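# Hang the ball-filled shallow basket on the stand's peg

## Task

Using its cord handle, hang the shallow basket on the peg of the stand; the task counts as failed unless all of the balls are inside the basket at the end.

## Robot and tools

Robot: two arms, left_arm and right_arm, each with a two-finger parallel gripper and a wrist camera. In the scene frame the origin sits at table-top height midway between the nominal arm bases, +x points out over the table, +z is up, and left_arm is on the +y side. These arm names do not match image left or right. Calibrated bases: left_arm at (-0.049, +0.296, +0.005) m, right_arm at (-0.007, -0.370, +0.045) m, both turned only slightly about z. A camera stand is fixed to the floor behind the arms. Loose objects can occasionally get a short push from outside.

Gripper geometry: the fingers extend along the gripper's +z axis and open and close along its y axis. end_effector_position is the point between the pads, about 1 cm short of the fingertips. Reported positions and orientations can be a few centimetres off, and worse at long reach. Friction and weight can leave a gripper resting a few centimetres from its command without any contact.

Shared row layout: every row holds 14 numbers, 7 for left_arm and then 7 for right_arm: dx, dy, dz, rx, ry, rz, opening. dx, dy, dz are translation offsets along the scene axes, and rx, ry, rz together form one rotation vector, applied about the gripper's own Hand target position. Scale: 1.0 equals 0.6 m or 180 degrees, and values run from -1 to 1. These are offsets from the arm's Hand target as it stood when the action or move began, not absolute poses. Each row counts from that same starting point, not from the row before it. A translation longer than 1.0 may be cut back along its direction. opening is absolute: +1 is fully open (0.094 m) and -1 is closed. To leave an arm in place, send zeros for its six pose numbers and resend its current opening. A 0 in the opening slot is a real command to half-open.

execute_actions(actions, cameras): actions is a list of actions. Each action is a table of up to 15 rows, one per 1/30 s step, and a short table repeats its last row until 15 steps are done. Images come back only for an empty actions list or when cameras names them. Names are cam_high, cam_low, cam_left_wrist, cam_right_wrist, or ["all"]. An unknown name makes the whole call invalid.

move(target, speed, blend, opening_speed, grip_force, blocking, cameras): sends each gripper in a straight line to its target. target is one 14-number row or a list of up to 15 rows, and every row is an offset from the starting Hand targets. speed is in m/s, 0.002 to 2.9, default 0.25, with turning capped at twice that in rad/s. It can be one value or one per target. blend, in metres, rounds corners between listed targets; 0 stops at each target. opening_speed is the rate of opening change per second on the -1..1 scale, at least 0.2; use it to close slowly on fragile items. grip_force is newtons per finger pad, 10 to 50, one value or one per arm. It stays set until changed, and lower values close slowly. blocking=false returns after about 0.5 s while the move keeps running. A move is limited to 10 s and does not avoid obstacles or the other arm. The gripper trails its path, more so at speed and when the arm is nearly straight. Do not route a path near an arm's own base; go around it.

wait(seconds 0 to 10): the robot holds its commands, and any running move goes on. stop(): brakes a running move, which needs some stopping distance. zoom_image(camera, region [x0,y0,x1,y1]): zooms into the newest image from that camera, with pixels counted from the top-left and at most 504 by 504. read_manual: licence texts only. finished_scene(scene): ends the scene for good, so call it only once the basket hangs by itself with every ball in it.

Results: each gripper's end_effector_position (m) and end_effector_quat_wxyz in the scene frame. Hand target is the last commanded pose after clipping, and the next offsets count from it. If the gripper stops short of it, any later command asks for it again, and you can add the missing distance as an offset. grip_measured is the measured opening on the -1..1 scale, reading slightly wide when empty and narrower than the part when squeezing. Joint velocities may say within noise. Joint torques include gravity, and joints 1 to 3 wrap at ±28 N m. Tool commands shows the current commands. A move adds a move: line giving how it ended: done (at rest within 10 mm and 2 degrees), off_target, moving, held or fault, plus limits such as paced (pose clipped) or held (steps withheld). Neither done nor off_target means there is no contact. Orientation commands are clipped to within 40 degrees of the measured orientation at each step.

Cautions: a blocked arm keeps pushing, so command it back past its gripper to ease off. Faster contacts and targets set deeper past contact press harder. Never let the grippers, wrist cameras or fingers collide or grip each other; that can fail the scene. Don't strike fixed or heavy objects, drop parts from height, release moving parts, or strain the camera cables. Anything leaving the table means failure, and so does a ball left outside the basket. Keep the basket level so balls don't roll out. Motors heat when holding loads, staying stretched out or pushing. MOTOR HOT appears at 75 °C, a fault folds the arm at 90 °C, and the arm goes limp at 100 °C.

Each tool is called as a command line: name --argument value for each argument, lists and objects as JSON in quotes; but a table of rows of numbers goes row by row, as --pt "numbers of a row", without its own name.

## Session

execute_actions --actions '[]'

zoom_image --camera "cam_high" --region '[340, 60, 620, 340]'

zoom_image --camera "cam_low" --region '[440, 100, 680, 320]'

Scene clock: 0.00 s.
left_arm: end_effector_position=(+0.3340, +0.2231, +0.1489) grip_measured=+1.000 end_effector_quat_wxyz=(+0.699, -0.011, +0.712, +0.060) | right_arm: end_effector_position=(+0.3393, -0.3940, +0.1318) grip_measured=+1.000 end_effector_quat_wxyz=(+0.618, +0.047, +0.784, -0.031)
Joint positions: left_arm=[-0.404 1.701 0.292 1.391 -0.526 0.061 0.094] | right_arm=[-0.021 1.56 0.1 1.222 0.076 0.029 0.094]
Joint velocities: within noise
Joint torques (N m): no reading
Motor temperatures (°C): left_arm=[28 24 30 29 25 24 23] | right_arm=[26 22 33 26 24 23 24]
Heat: left arm: 30 °C; right arm: 33 °C.
Hand target: left_arm +0.3354, +0.2226, +0.1569; +0.708, -0.016, +0.704, +0.056 | right_arm +0.3410, -0.3941, +0.1353; +0.622, +0.048, +0.781, -0.031
Tool commands: left_gripper/opening=+1.0 right_gripper/opening=+1.0

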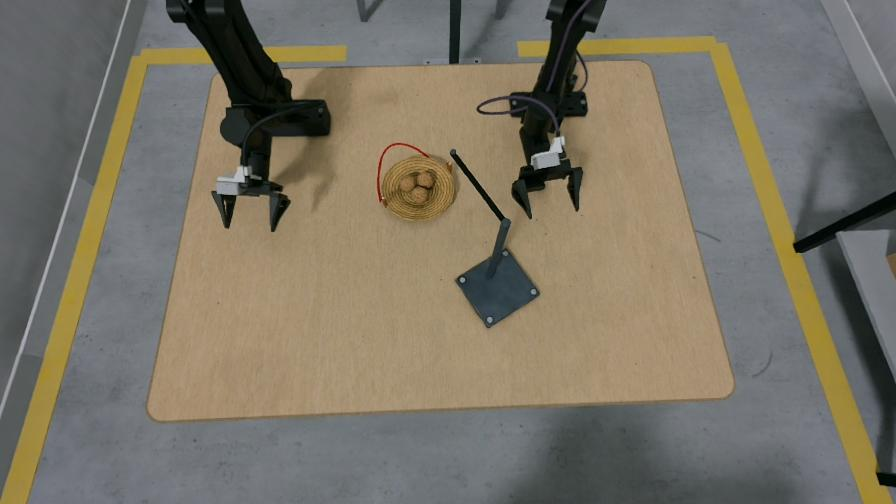

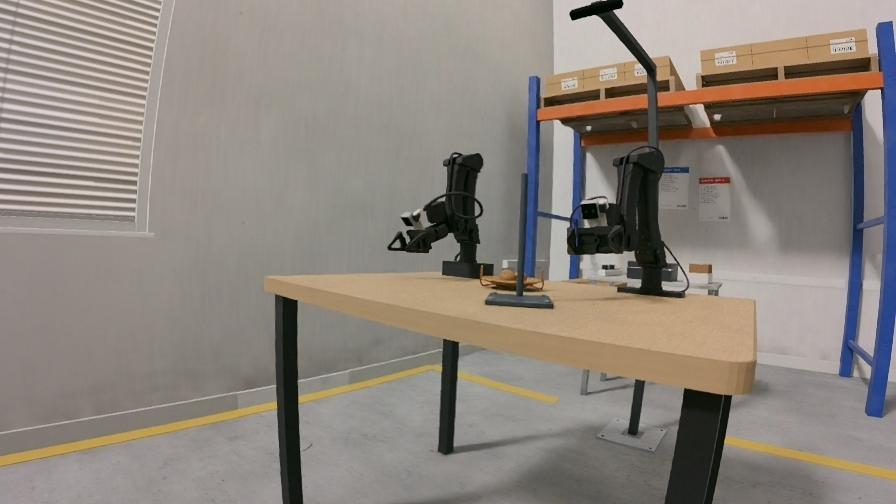

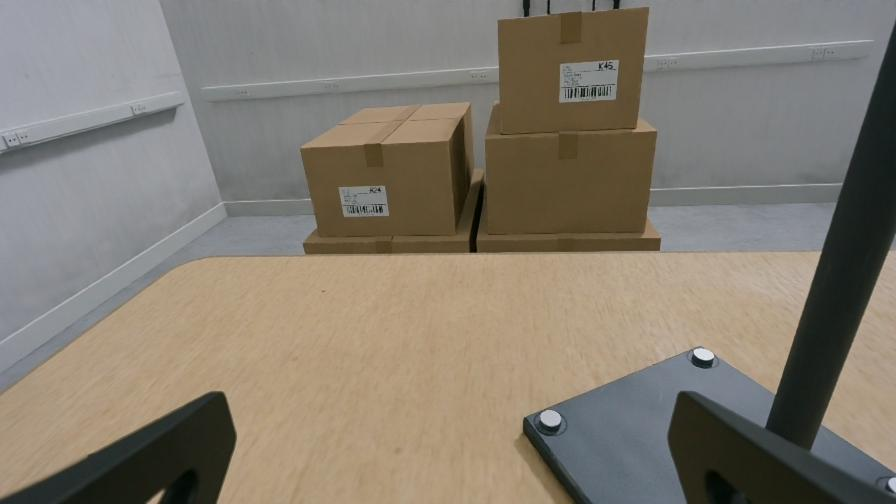

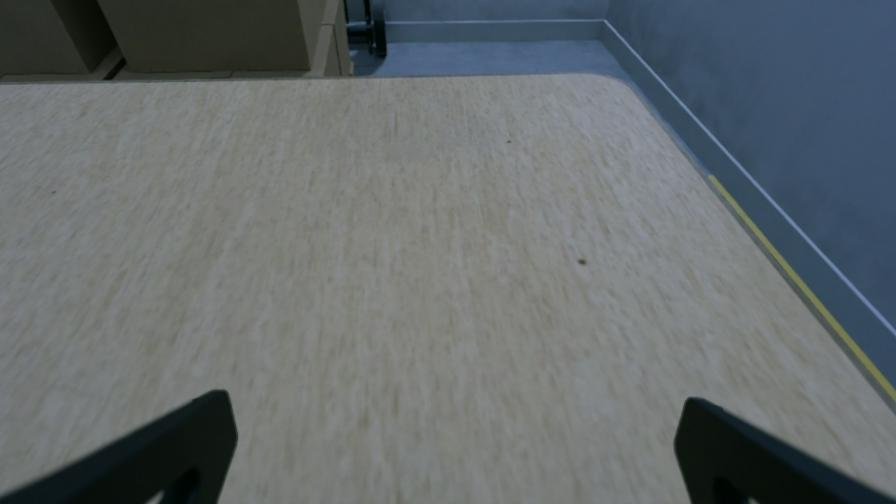

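Scaled by 1.800 from the camera's 896x504 image, which has a finer 1280x720 frame.

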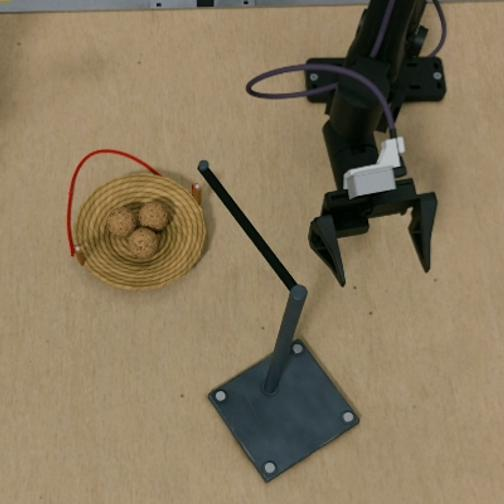

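Scaled by 2.100 from the camera's 896x504 image, which has a finer 1280x720 frame.

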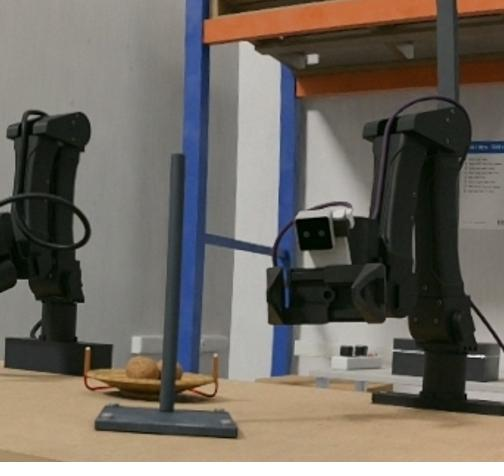

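move --pt "-0.37 -0.1 0.13 0.05 0.12 -0.1 1 0 0 0 0 0 0 1" --pt "-0.475 -0.571 0.022 0.146 0.351 -0.294 1 0 0 0 0 0 0 1" --blend '[0.04,0]' --cameras '["cam_left_wrist","cam_high"]'

zoom_image --camera "cam_high" --region '[360, 60, 500, 240]'

Scene clock: 23.27 s.
left_arm: end_effector_position=(+0.0458, -0.1139, +0.1613) grip_measured=+1.000 end_effector_quat_wxyz=(+0.182, +0.461, +0.863, -0.094) | right_arm: end_effector_position=(+0.3393, -0.3940, +0.1318) grip_measured=+1.000 end_effector_quat_wxyz=(+0.618, +0.047, +0.784, -0.031)
Joint positions: left_arm=[-1.4 1.789 1.592 -0.999 -0.177 -0.406 0.094] | right_arm=[-0.021 1.56 0.1 1.222 0.076 0.029 0.094]
Joint torques (N m): left_arm=[0.68 -8.12 10.45 0.82 -0.11 0.06] | right_arm=[-0.06 -3.59 3.06 1.68 0.02 -0.04]
Heat: left arm: 32 °C; right arm: 34 °C.
Hand target: left_arm +0.0505, -0.1200, +0.1700; +0.190, +0.459, +0.862, -0.101 | right_arm +0.3410, -0.3941, +0.1353; +0.622, +0.048, +0.781, -0.031
Off the commanded pose: left_arm 0.012 m, 1 deg | right_arm 0.004 m, 1 deg.
move: off_target (left_arm)
Images, in order (width x height): cam_high 896x504, cam_left_wrist 896x504.

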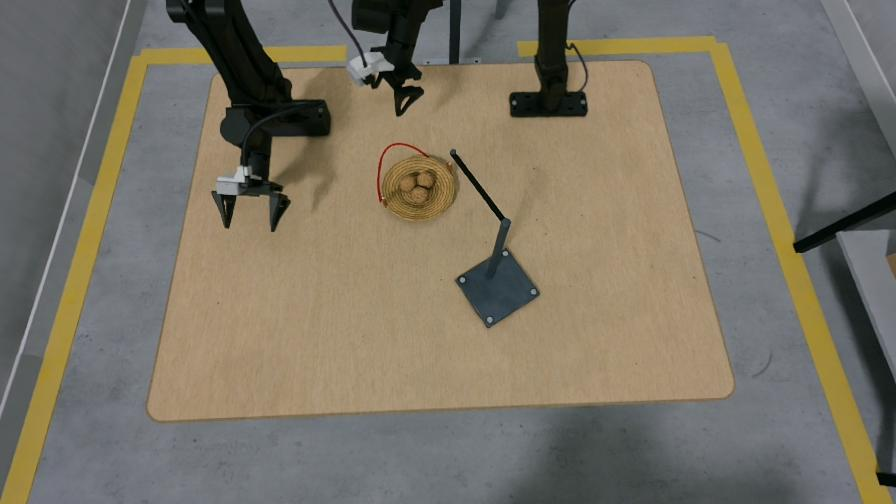

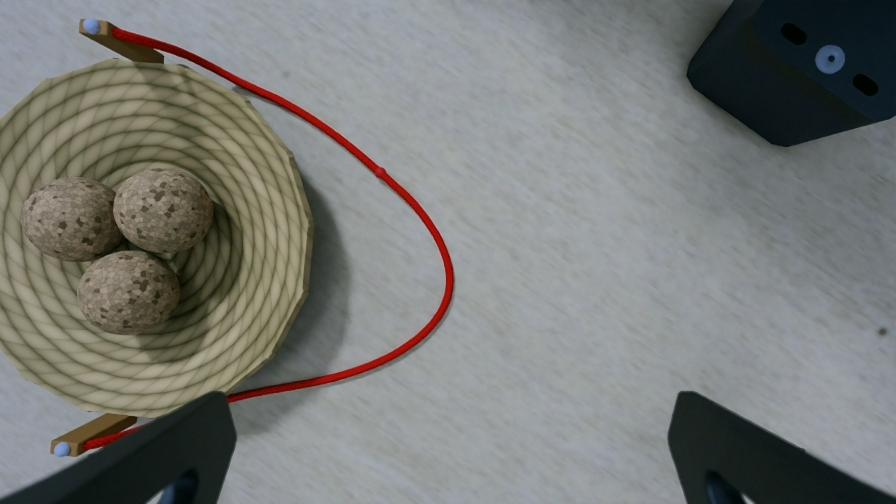

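Scaled by 2.800 from the camera's 896x504 image, which has a finer 1280x720 frame.

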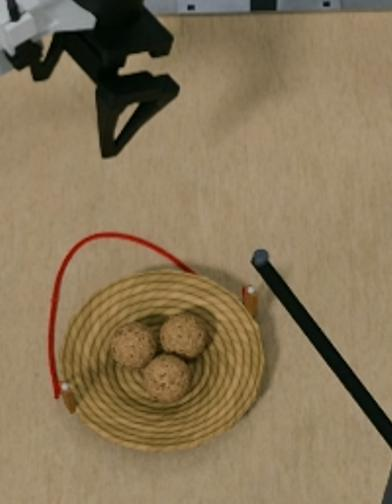

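move --target '[0.018,-0.033,-0.2,0,0,0,-0.3,0,0,0,0,0,0,1]' --speed 0.15 --cameras '["cam_left_wrist"]'

Scene clock: 32.00 s.
left_arm: end_effector_position=(+0.0567, -0.1356, +0.0499) grip_measured=-0.299 end_effector_quat_wxyz=(+0.183, +0.461, +0.863, -0.095) | right_arm: end_effector_position=(+0.3393, -0.3940, +0.1318) grip_measured=+1.000 end_effector_quat_wxyz=(+0.618, +0.047, +0.784, -0.031)
Joint positions: left_arm=[-1.38 1.941 1.339 -0.589 -0.169 -0.388 0.033] | right_arm=[-0.021 1.56 0.1 1.222 0.076 0.029 0.094]
Joint torques (N m): left_arm=[0.66 -9.33 6.68 1.08 -0.11 0.06] | right_arm=[-0.02 -3.59 3.07 1.66 0.03 -0.04]
Heat: left arm: 32 °C; right arm: 34 °C.
Hand target: left_arm +0.0615, -0.1398, +0.0501; +0.190, +0.459, +0.862, -0.101 | right_arm +0.3410, -0.3941, +0.1353; +0.622, +0.048, +0.781, -0.031
Off the commanded pose: left_arm 0.006 m, 1 deg | right_arm 0.004 m, 1 deg.
move: done
Images, in order (width x height): cam_left_wrist 896x504.

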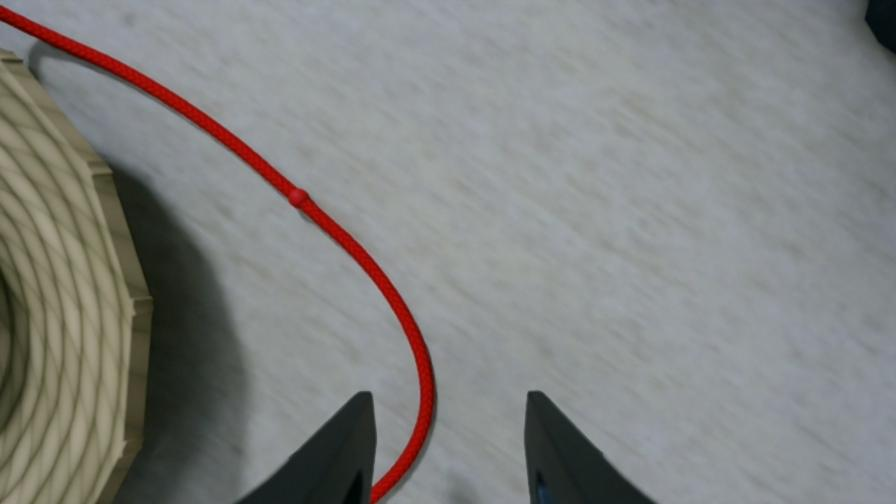

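move --pt "0.002 0.006 -0.07 0 0 0 -0.4 0 0 0 0 0 0 1" --pt "0.002 0.006 -0.07 0 0 0 -1 0 0 0 0 0 0 1" --speed 0.05 --opening_speed 0.5 --cameras '["cam_left_wrist"]'

Scene clock: 39.57 s.
left_arm: end_effector_position=(+0.0573, -0.1367, +0.0144) grip_measured=-0.982 end_effector_quat_wxyz=(+0.188, +0.460, +0.862, -0.103) | right_arm: end_effector_position=(+0.3393, -0.3940, +0.1318) grip_measured=+1.000 end_effector_quat_wxyz=(+0.618, +0.047, +0.784, -0.031)
Joint positions: left_arm=[-1.378 1.989 1.245 -0.427 -0.167 -0.383 0.001] | right_arm=[-0.021 1.56 0.1 1.222 0.076 0.029 0.094]
Joint torques (N m): left_arm=[0.91 -8.8 5.6 1.12 -0.11 0.05] | right_arm=[-0.05 -3.59 3.04 1.67 0.03 -0.04]
Heat: left arm: 32 °C; right arm: 34 °C.
Hand target: left_arm +0.0625, -0.1363, +0.0082; +0.190, +0.459, +0.862, -0.101 | right_arm +0.3410, -0.3941, +0.1353; +0.622, +0.048, +0.781, -0.031
Off the commanded pose: left_arm 0.008 m, 0 deg | right_arm 0.004 m, 1 deg.
move: done
Images, in order (width x height): cam_left_wrist 896x504.

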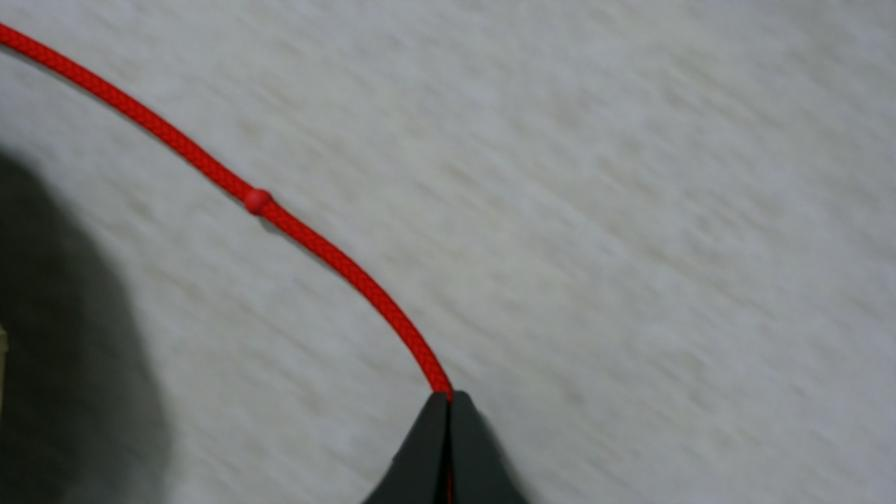

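move --pt "0 0 0.003 0 0 0 -0.3 0 0 0 0 0 0 1" --pt "-0.005 0.022 0.003 0 0 0 -0.3 0 0 0 0 0 0 1" --speed 0.05 --opening_speed 0.8 --cameras '["cam_left_wrist"]'

Scene clock: 47.03 s.
left_arm: end_effector_position=(+0.0570, -0.1345, +0.0125) grip_measured=-0.301 end_effector_quat_wxyz=(+0.196, +0.458, +0.860, -0.113) | right_arm: end_effector_position=(+0.3393, -0.3940, +0.1318) grip_measured=+1.000 end_effector_quat_wxyz=(+0.618, +0.047, +0.784, -0.031)
Joint positions: left_arm=[-1.378 1.97 1.197 -0.371 -0.167 -0.383 0.033] | right_arm=[-0.021 1.56 0.1 1.222 0.076 0.029 0.094]
Joint torques (N m): left_arm=[0.76 -10.77 4.42 0.75 -0.13 0.04] | right_arm=[0.01 -3.63 3.1 1.66 0.03 -0.04]
Heat: left arm: 31 °C; right arm: 34 °C.
Hand target: left_arm +0.0595, -0.1231, +0.0100; +0.190, +0.459, +0.862, -0.101 | right_arm +0.3410, -0.3941, +0.1353; +0.622, +0.048, +0.781, -0.031
Off the commanded pose: left_arm 0.012 m, 2 deg | right_arm 0.004 m, 1 deg.
move: off_target (left_arm)
Images, in order (width x height): cam_left_wrist 896x504.

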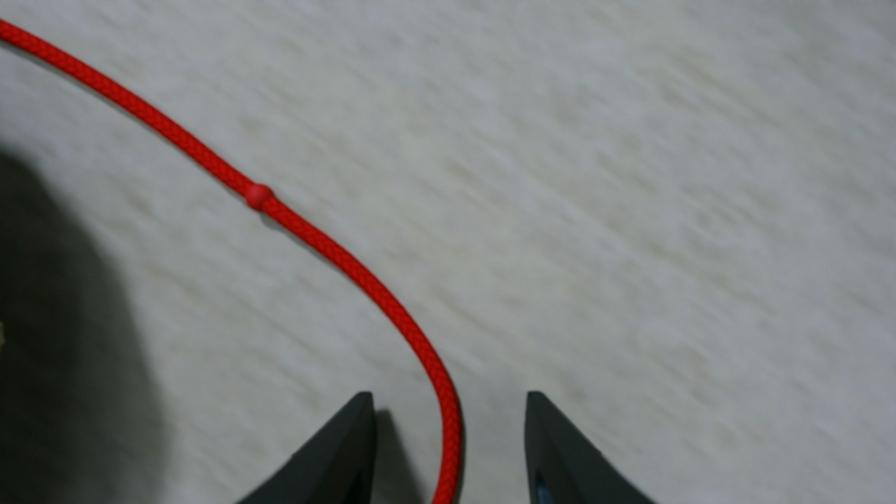

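move --pt "0 0.0 0.04 0 0 0 -0.3 0 0 0 0 0 0 1" --pt "-0.006 0.0 0.03 0 0 0 -0.3 0 0 0 0 0 0 1" --pt "-0.006 0.0 0.004 0 0 0 -0.3 0 0 0 0 0 0 1" --speed 0.05 --cameras '["cam_left_wrist"]'

Scene clock: 51.63 s.
left_arm: end_effector_position=(+0.0547, -0.1212, +0.0127) grip_measured=-0.301 end_effector_quat_wxyz=(+0.183, +0.462, +0.862, -0.097) | right_arm: end_effector_position=(+0.3393, -0.3940, +0.1318) grip_measured=+1.000 end_effector_quat_wxyz=(+0.618, +0.047, +0.784, -0.031)
Joint positions: left_arm=[-1.378 1.949 1.186 -0.423 -0.167 -0.383 0.033] | right_arm=[-0.021 1.56 0.1 1.222 0.076 0.029 0.094]
Joint torques (N m): left_arm=[-0.05 -9.46 5.59 1.09 -0.17 -0.05] | right_arm=[-0.01 -3.62 3.02 1.67 0.03 -0.03]
Heat: left arm: 31 °C; right arm: 34 °C.
Hand target: left_arm +0.0559, -0.1230, +0.0123; +0.190, +0.459, +0.862, -0.101 | right_arm +0.3410, -0.3941, +0.1353; +0.622, +0.048, +0.781, -0.031
Off the commanded pose: left_arm 0.002 m, 1 deg | right_arm 0.004 m, 1 deg.
move: done
Images, in order (width x height): cam_left_wrist 896x504.

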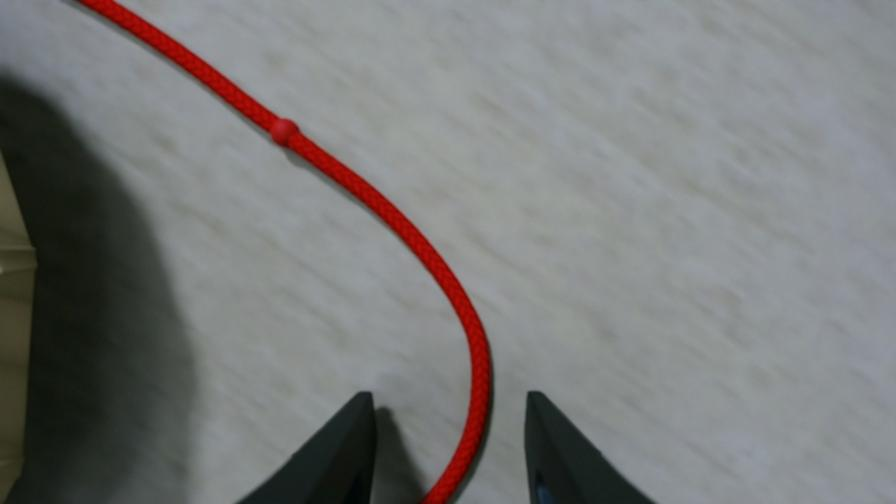

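move --pt "0.003 -0.003 -0.003 0 0 0 -0.3 0 0 0 0 0 0 1" --pt "0.003 -0.003 -0.003 0 0 0 -1 0 0 0 0 0 0 1" --speed 0.05 --opening_speed 0.5 --cameras '["cam_left_wrist"]'

Scene clock: 56.17 s.
left_arm: end_effector_position=(+0.0548, -0.1225, +0.0132) grip_measured=-0.972 end_effector_quat_wxyz=(+0.185, +0.461, +0.862, -0.099) | right_arm: end_effector_position=(+0.3393, -0.3940, +0.1318) grip_measured=+1.000 end_effector_quat_wxyz=(+0.618, +0.047, +0.784, -0.031)
Joint positions: left_arm=[-1.378 1.949 1.186 -0.418 -0.167 -0.383 0.001] | right_arm=[-0.021 1.56 0.1 1.222 0.076 0.029 0.094]
Joint torques (N m): left_arm=[0.29 -8.64 6.02 1.11 -0.16 -0.01] | right_arm=[-0.03 -3.63 3.08 1.66 0.02 -0.04]
Heat: left arm: 32 °C; right arm: 34 °C.
Hand target: left_arm +0.0577, -0.1249, +0.0105; +0.190, +0.459, +0.862, -0.101 | right_arm +0.3410, -0.3941, +0.1353; +0.622, +0.048, +0.781, -0.031
Off the commanded pose: left_arm 0.005 m, 1 deg | right_arm 0.004 m, 1 deg.
move: done
Images, in order (width x height): cam_left_wrist 896x504.

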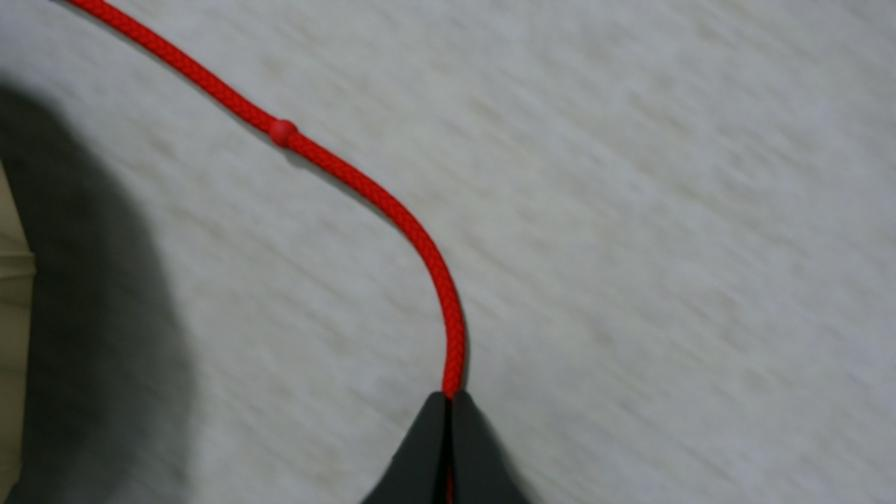

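move --pt "0.12 0.058 0.233 0 0 0 -1 0 0 0 0 0 0 1" --pt "0.245 0.097 0.317 0 0 0 -1 0 0 0 0 0 0 1" --pt "0.245 0.097 0.43 0 0 0 -1 0 0 0 0 0 0 1" --speed '[0.1,0.1,0.06]' --blend '[0.03,0.02,0]' --cameras '["cam_left_wrist","cam_low"]'

Scene clock: 66.37 s.
left_arm: end_effector_position=(+0.2010, -0.0643, +0.2623) grip_measured=-0.975 end_effector_quat_wxyz=(+0.183, +0.459, +0.865, -0.095) | right_arm: end_effector_position=(+0.3393, -0.3940, +0.1318) grip_measured=+1.000 end_effector_quat_wxyz=(+0.618, +0.047, +0.784, -0.031)
Joint positions: left_arm=[-0.945 1.95 2.221 -1.426 0.001 0.009 0.001] | right_arm=[-0.021 1.56 0.1 1.222 0.076 0.029 0.094]
Joint torques (N m): left_arm=[0.59 -8.59 9.48 0.85 0.04 0.06] | right_arm=[-0.03 -3.64 3.07 1.66 0.04 -0.03]
Heat: left arm: 32 °C; right arm: 33 °C.
Hand target: left_arm +0.2047, -0.0667, +0.2685; +0.190, +0.459, +0.862, -0.101 | right_arm +0.3410, -0.3941, +0.1353; +0.622, +0.048, +0.781, -0.031
Off the commanded pose: left_arm 0.008 m, 1 deg | right_arm 0.004 m, 1 deg.
move: done
Images, in order (width x height): cam_low 896x504, cam_left_wrist 896x504.

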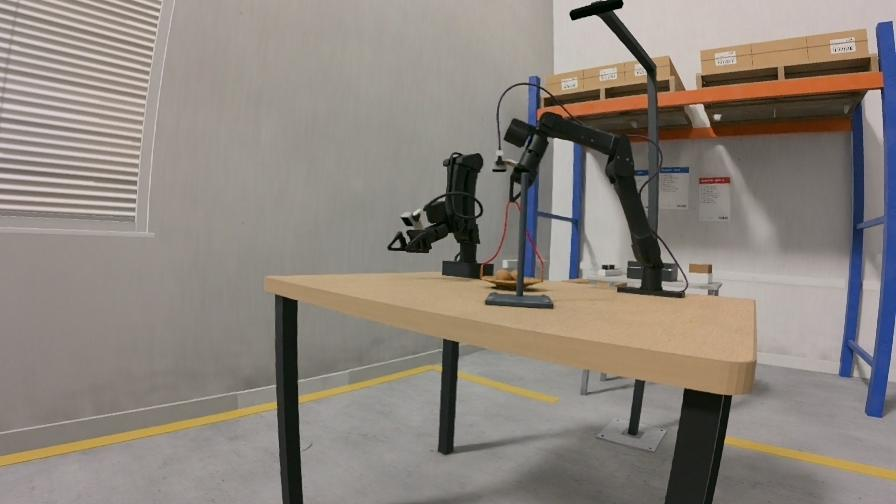

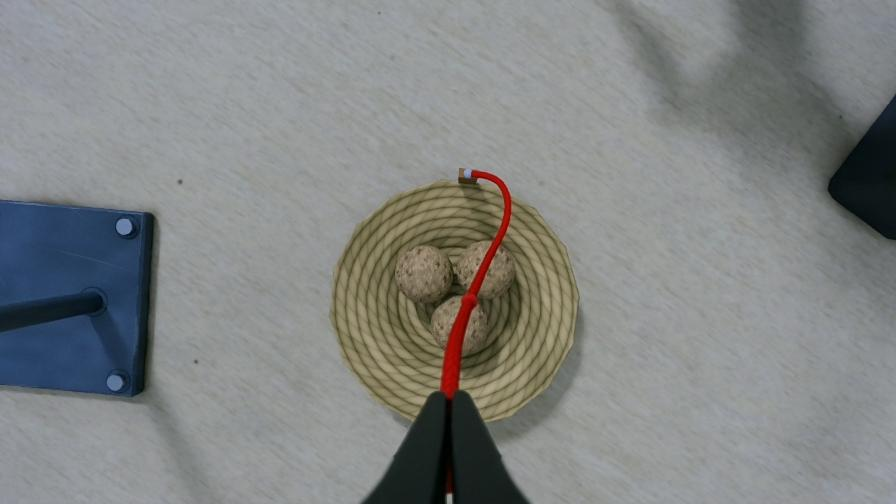

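move --target '[-0.005,0.004,0.225,-0.138,-0.093,0,-1,0,0,0,0,0,0,1]' --speed 0.04 --cameras '["all"]'

zoom_image --camera "cam_low" --region '[440, 120, 640, 320]'

zoom_image --camera "cam_high" --region '[360, 50, 560, 250]'

Scene clock: 77.00 s.
left_arm: end_effector_position=(+0.2008, -0.0666, +0.3747) grip_measured=-0.976 end_effector_quat_wxyz=(+0.367, +0.428, +0.803, -0.195) | right_arm: end_effector_position=(+0.3393, -0.3940, +0.1318) grip_measured=+1.000 end_effector_quat_wxyz=(+0.618, +0.047, +0.784, -0.031)
Joint positions: left_arm=[-0.945 1.688 2.102 -1.127 0.009 0.009 0.001] | right_arm=[-0.021 1.56 0.1 1.222 0.076 0.029 0.094]
Joint torques (N m): left_arm=[0.59 -10.77 6.32 2.07 0.04 0] | right_arm=[-0.05 -3.63 3.06 1.67 0.02 -0.03]
Motor temperatures (°C): left_arm=[28 29 32 32 25 24 24] | right_arm=[26 22 33 29 24 23 24]
Heat: left arm: 32 °C; right arm: 33 °C.
Hand target: left_arm +0.2017, -0.0643, +0.4035; +0.406, +0.417, +0.784, -0.216 | right_arm +0.3410, -0.3941, +0.1353; +0.622, +0.048, +0.781, -0.031
Off the commanded pose: left_arm 0.029 m, 6 deg | right_arm 0.004 m, 1 deg.
move: off_target (left_arm)

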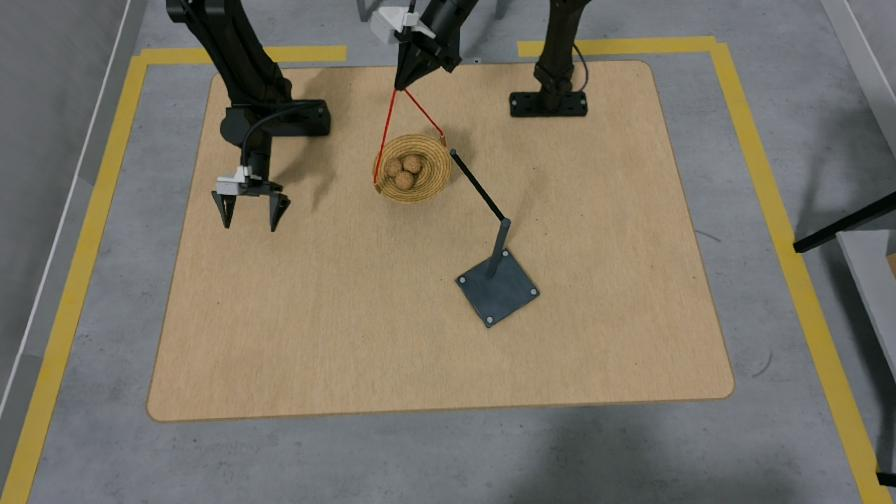

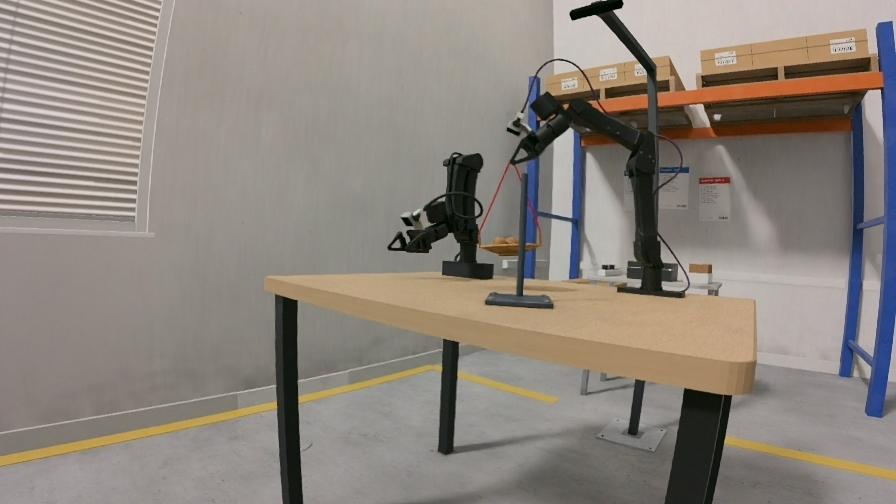

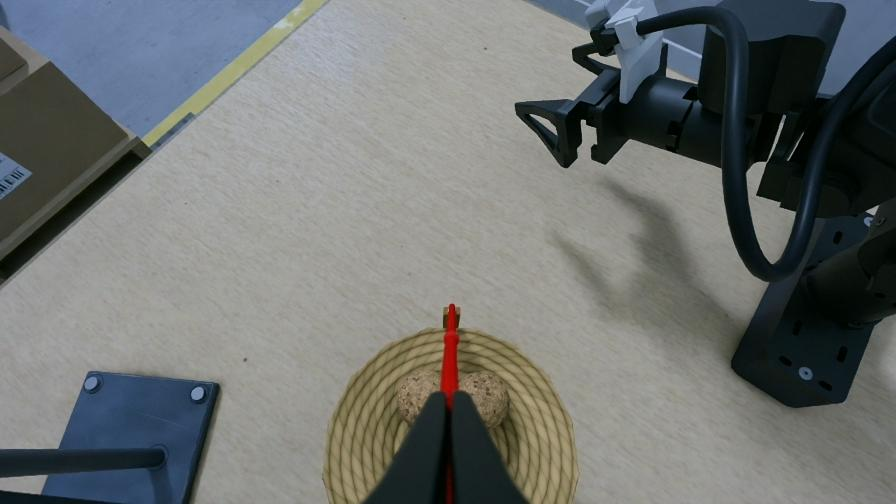

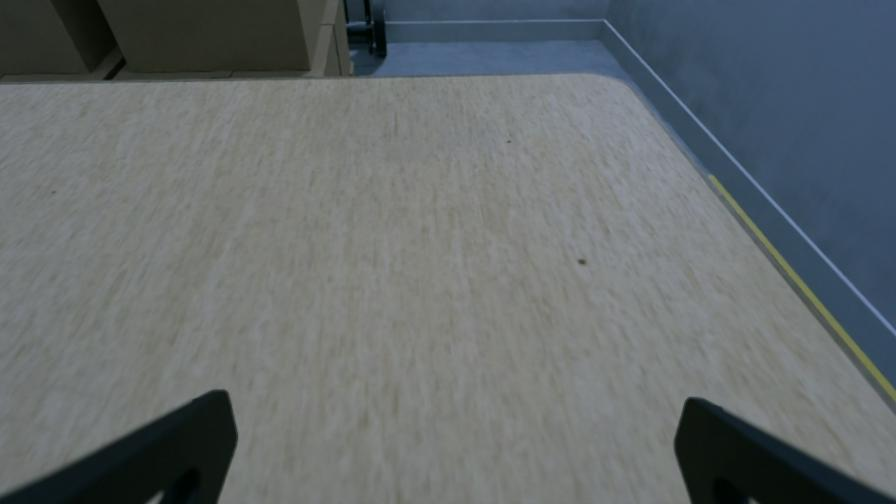

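Scaled by 2.520 from the camera's 896x504 image, which has a finer 1280x720 frame.

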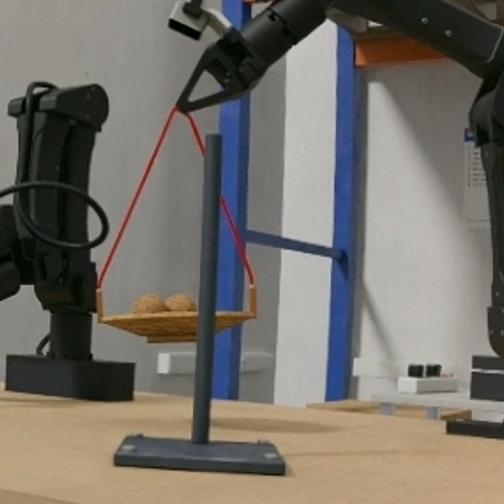

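Scaled by 2.520 from the camera's 896x504 image, which has a finer 1280x720 frame.

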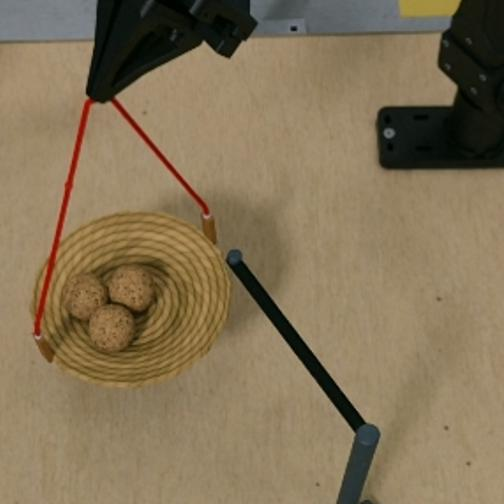

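move --pt "0.1 0.093 0.02 0 0 0 -1 0 0 0 0 0 0 1" --pt "0.242 0.186 0.02 0 0 0 -1 0 0 0 0 0 0 1" --speed 0.06 --blend '[0.02,0]' --cameras '["cam_left_wrist","cam_low","cam_high"]'

zoom_image --camera "cam_low" --region '[440, 120, 640, 320]'

zoom_image --camera "cam_high" --region '[380, 80, 560, 260]'

Scene clock: 86.93 s.
left_arm: end_effector_position=(+0.3446, +0.0496, +0.4015) grip_measured=-0.976 end_effector_quat_wxyz=(+0.385, +0.411, +0.799, -0.210) | right_arm: end_effector_position=(+0.3393, -0.3940, +0.1318) grip_measured=+1.000 end_effector_quat_wxyz=(+0.618, +0.047, +0.784, -0.031)
Joint positions: left_arm=[-0.371 2.012 2.678 -1.418 0.449 0.36 0.001] | right_arm=[-0.021 1.56 0.1 1.222 0.076 0.029 0.094]
Joint torques (N m): left_arm=[0.47 -8.46 8.4 1.64 0.38 0.06] | right_arm=[-0.02 -3.67 3.08 1.67 0.02 -0.04]
Heat: left arm: 33 °C; right arm: 33 °C.
Hand target: left_arm +0.3468, +0.0473, +0.4156; +0.406, +0.417, +0.784, -0.216 | right_arm +0.3410, -0.3941, +0.1353; +0.622, +0.048, +0.781, -0.031
Off the commanded pose: left_arm 0.014 m, 3 deg | right_arm 0.004 m, 1 deg.
move: off_target (left_arm)
Images, in order (width x height): cam_high 896x504, cam_low 896x504, cam_left_wrist 896x504.

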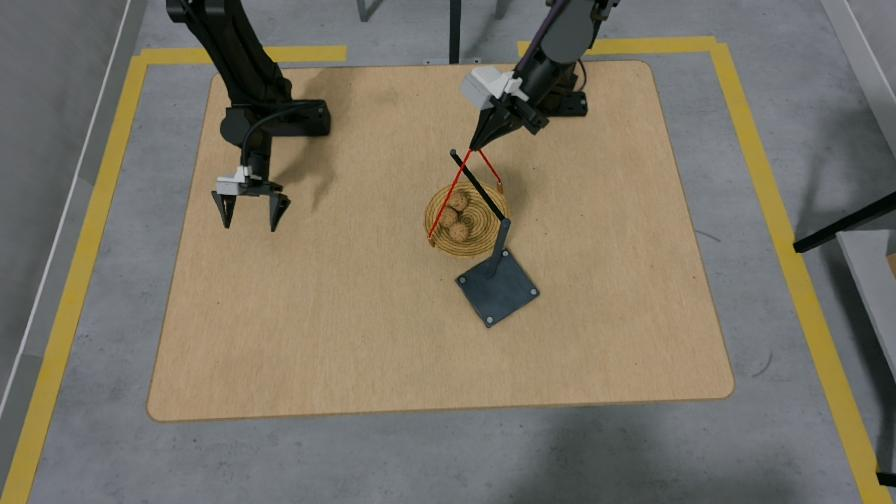

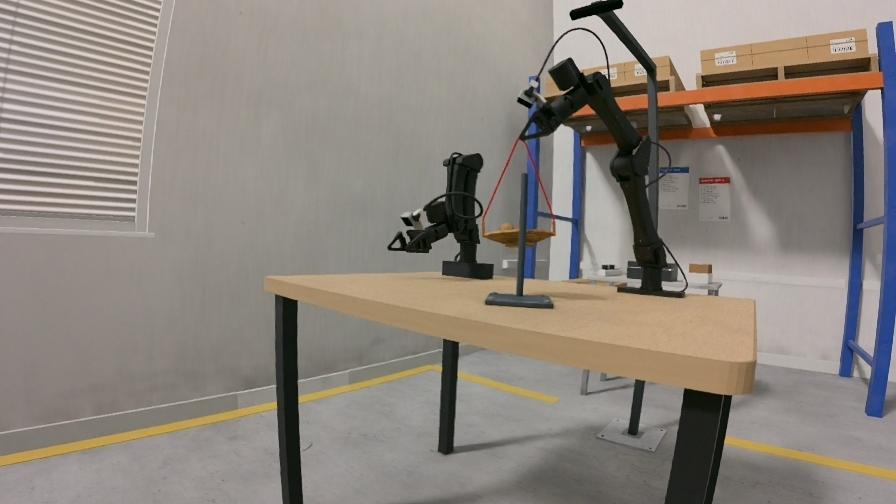

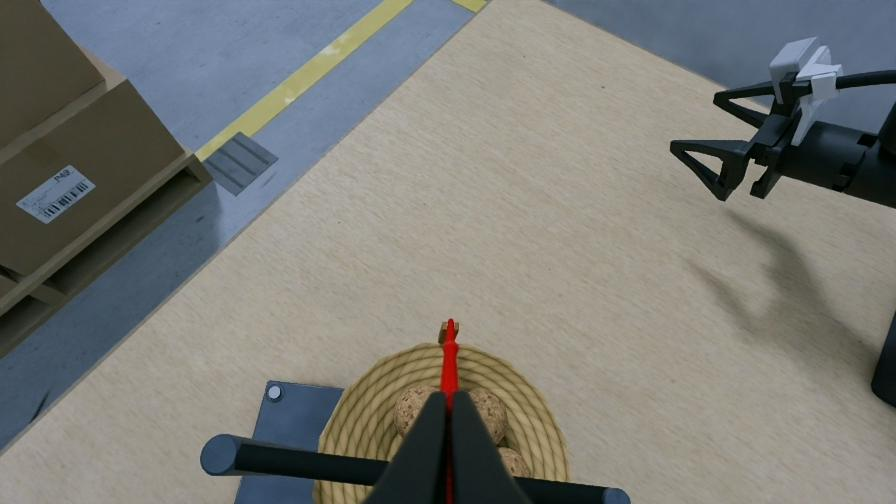

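Scaled by 2.520 from the camera's 896x504 image, which has a finer 1280x720 frame.

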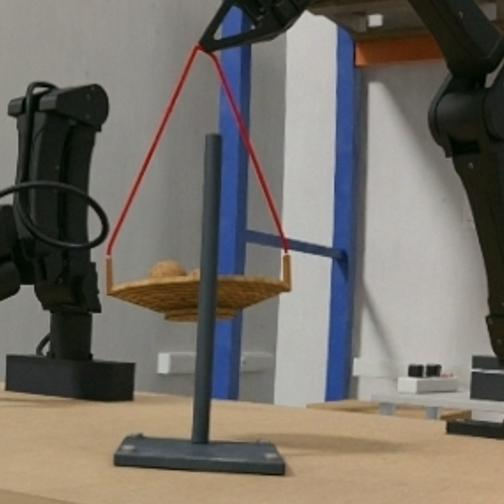

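Scaled by 2.800 from the camera's 896x504 image, which has a finer 1280x720 frame.

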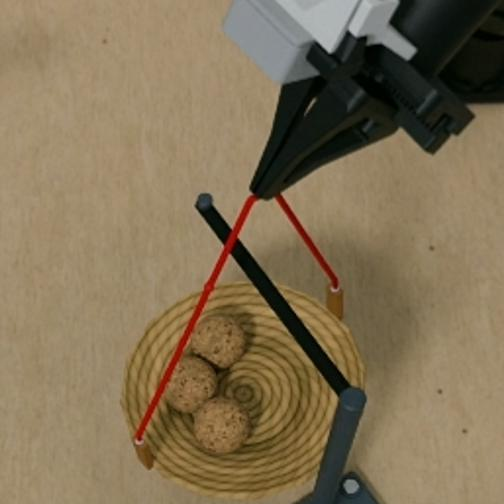

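move --target '[0.003,-0.008,-0.103,0,0,0,-1,0,0,0,0,0,0,1]' --speed 0.04 --cameras '["cam_left_wrist","cam_low"]'

zoom_image --camera "cam_low" --region '[460, 120, 580, 220]'

Scene clock: 98.80 s.
left_arm: end_effector_position=(+0.3522, +0.0463, +0.3219) grip_measured=-0.976 end_effector_quat_wxyz=(+0.361, +0.412, +0.809, -0.212) | right_arm: end_effector_position=(+0.3393, -0.3940, +0.1318) grip_measured=+1.000 end_effector_quat_wxyz=(+0.618, +0.047, +0.784, -0.031)
Joint positions: left_arm=[-0.371 1.792 1.998 -1.012 0.45 0.366 0.001] | right_arm=[-0.021 1.56 0.1 1.222 0.076 0.029 0.094]
Joint torques (N m): left_arm=[-0.5 -12.77 6.87 1.88 0.3 -0.04] | right_arm=[-0.01 -3.64 3.08 1.67 0.03 -0.03]
Heat: left arm: 33 °C; right arm: 33 °C.
Hand target: left_arm +0.3486, +0.0425, +0.3537; +0.406, +0.417, +0.784, -0.216 | right_arm +0.3410, -0.3941, +0.1353; +0.622, +0.048, +0.781, -0.031
Off the commanded pose: left_arm 0.032 m, 6 deg | right_arm 0.004 m, 1 deg.
move: off_target (left_arm)
Images, in order (width x height): cam_low 896x504, cam_left_wrist 896x504.

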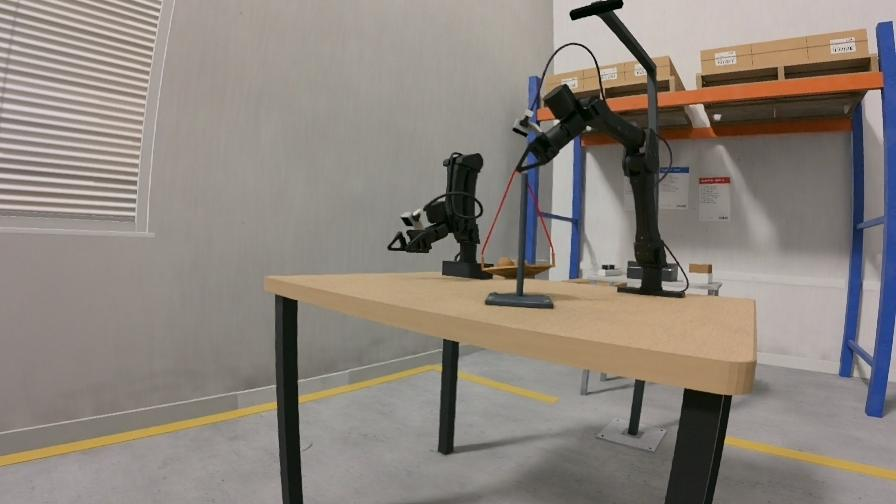

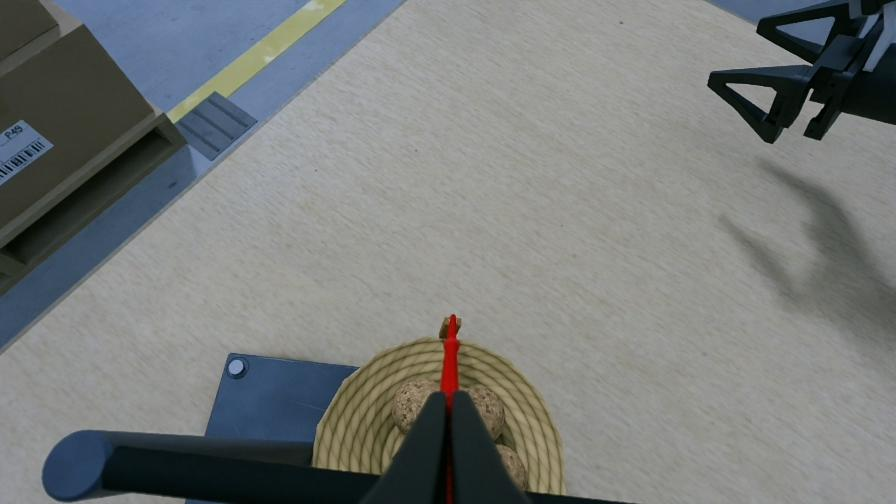

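Scaled by 4.200 from the camera's 896x504 image, which has a finer 1280x720 frame.

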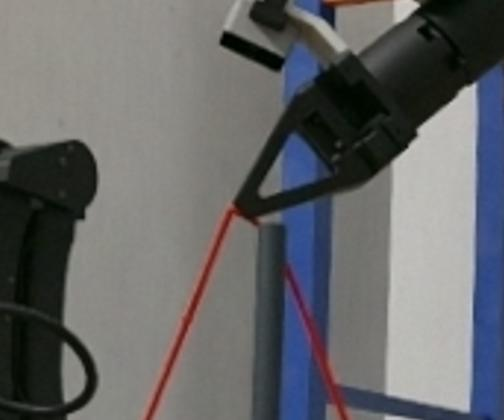

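move --target '[0,0,0.003,0,0,0,-0.4,0,0,0,0,0,0,1]' --opening_speed 0.25 --speed 0.02 --cameras '["cam_left_wrist","cam_low","cam_high"]'

zoom_image --camera "cam_low" --region '[440, 120, 600, 320]'

Scene clock: 105.00 s.
left_arm: end_effector_position=(+0.3547, +0.0452, +0.3281) grip_measured=-0.401 end_effector_quat_wxyz=(+0.374, +0.413, +0.803, -0.211) | right_arm: end_effector_position=(+0.3393, -0.3940, +0.1318) grip_measured=+1.000 end_effector_quat_wxyz=(+0.618, +0.047, +0.784, -0.031)
Joint positions: left_arm=[-0.371 1.786 1.998 -0.989 0.45 0.366 0.028] | right_arm=[-0.021 1.56 0.1 1.222 0.076 0.029 0.094]
Joint torques (N m): left_arm=[-0.54 -11.78 8.09 1.62 0.29 -0.05] | right_arm=[-0.01 -3.62 3.1 1.66 0.02 -0.02]
Heat: left arm: 34 °C; right arm: 33 °C.
Hand target: left_arm +0.3487, +0.0425, +0.3555; +0.406, +0.417, +0.784, -0.216 | right_arm +0.3410, -0.3941, +0.1353; +0.622, +0.048, +0.781, -0.031
Off the commanded pose: left_arm 0.028 m, 4 deg | right_arm 0.004 m, 1 deg.
move: off_target (left_arm)
Images, in order (width x height): cam_high 896x504, cam_low 896x504, cam_left_wrist 896x504.

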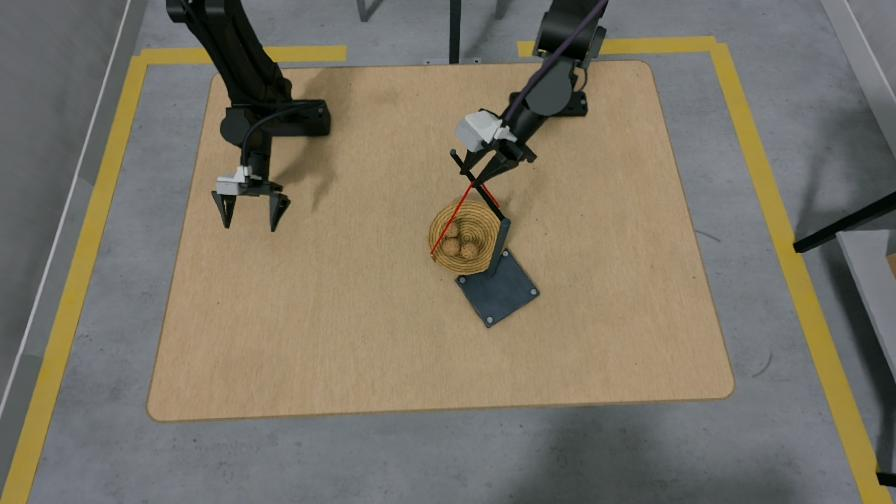

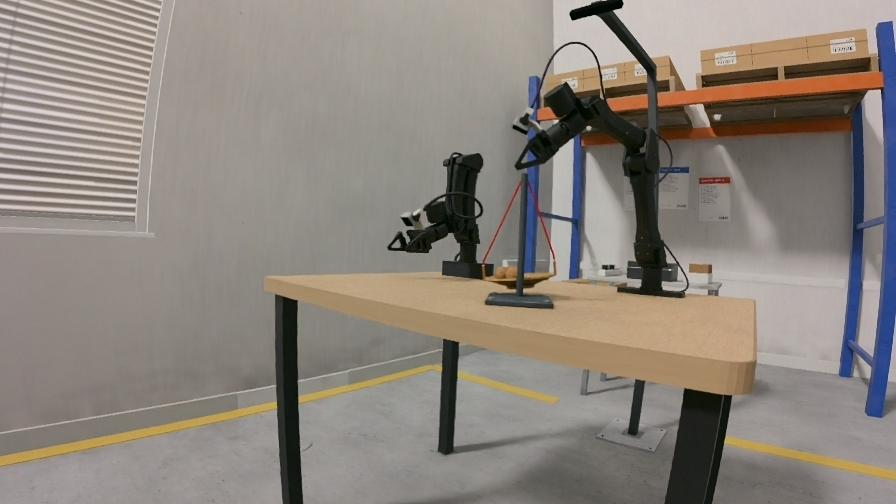

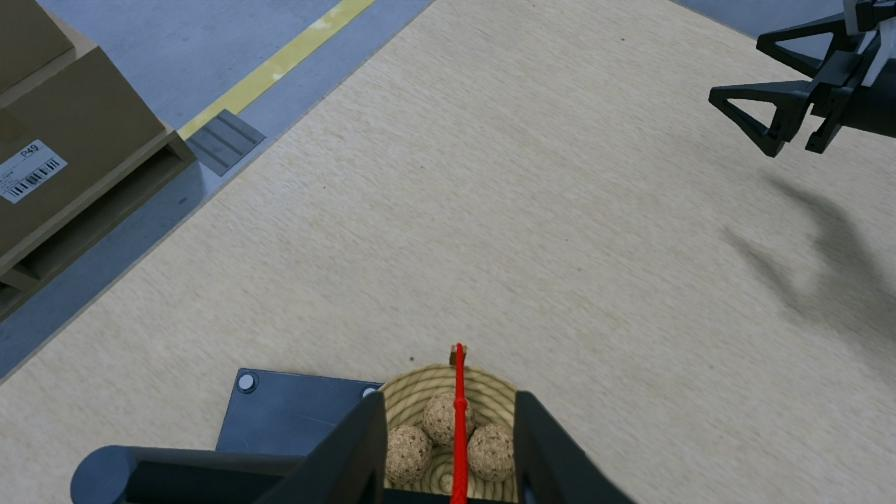

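Scaled by 2.520 from the camera's 896x504 image, which has a finer 1280x720 frame.

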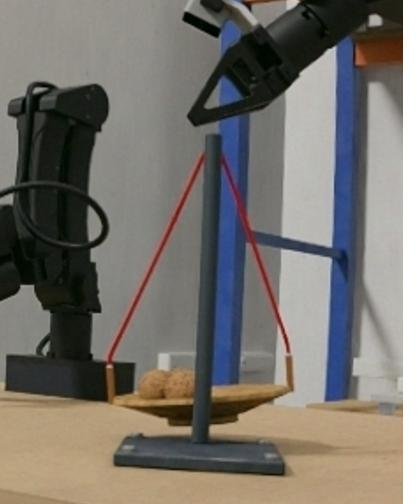

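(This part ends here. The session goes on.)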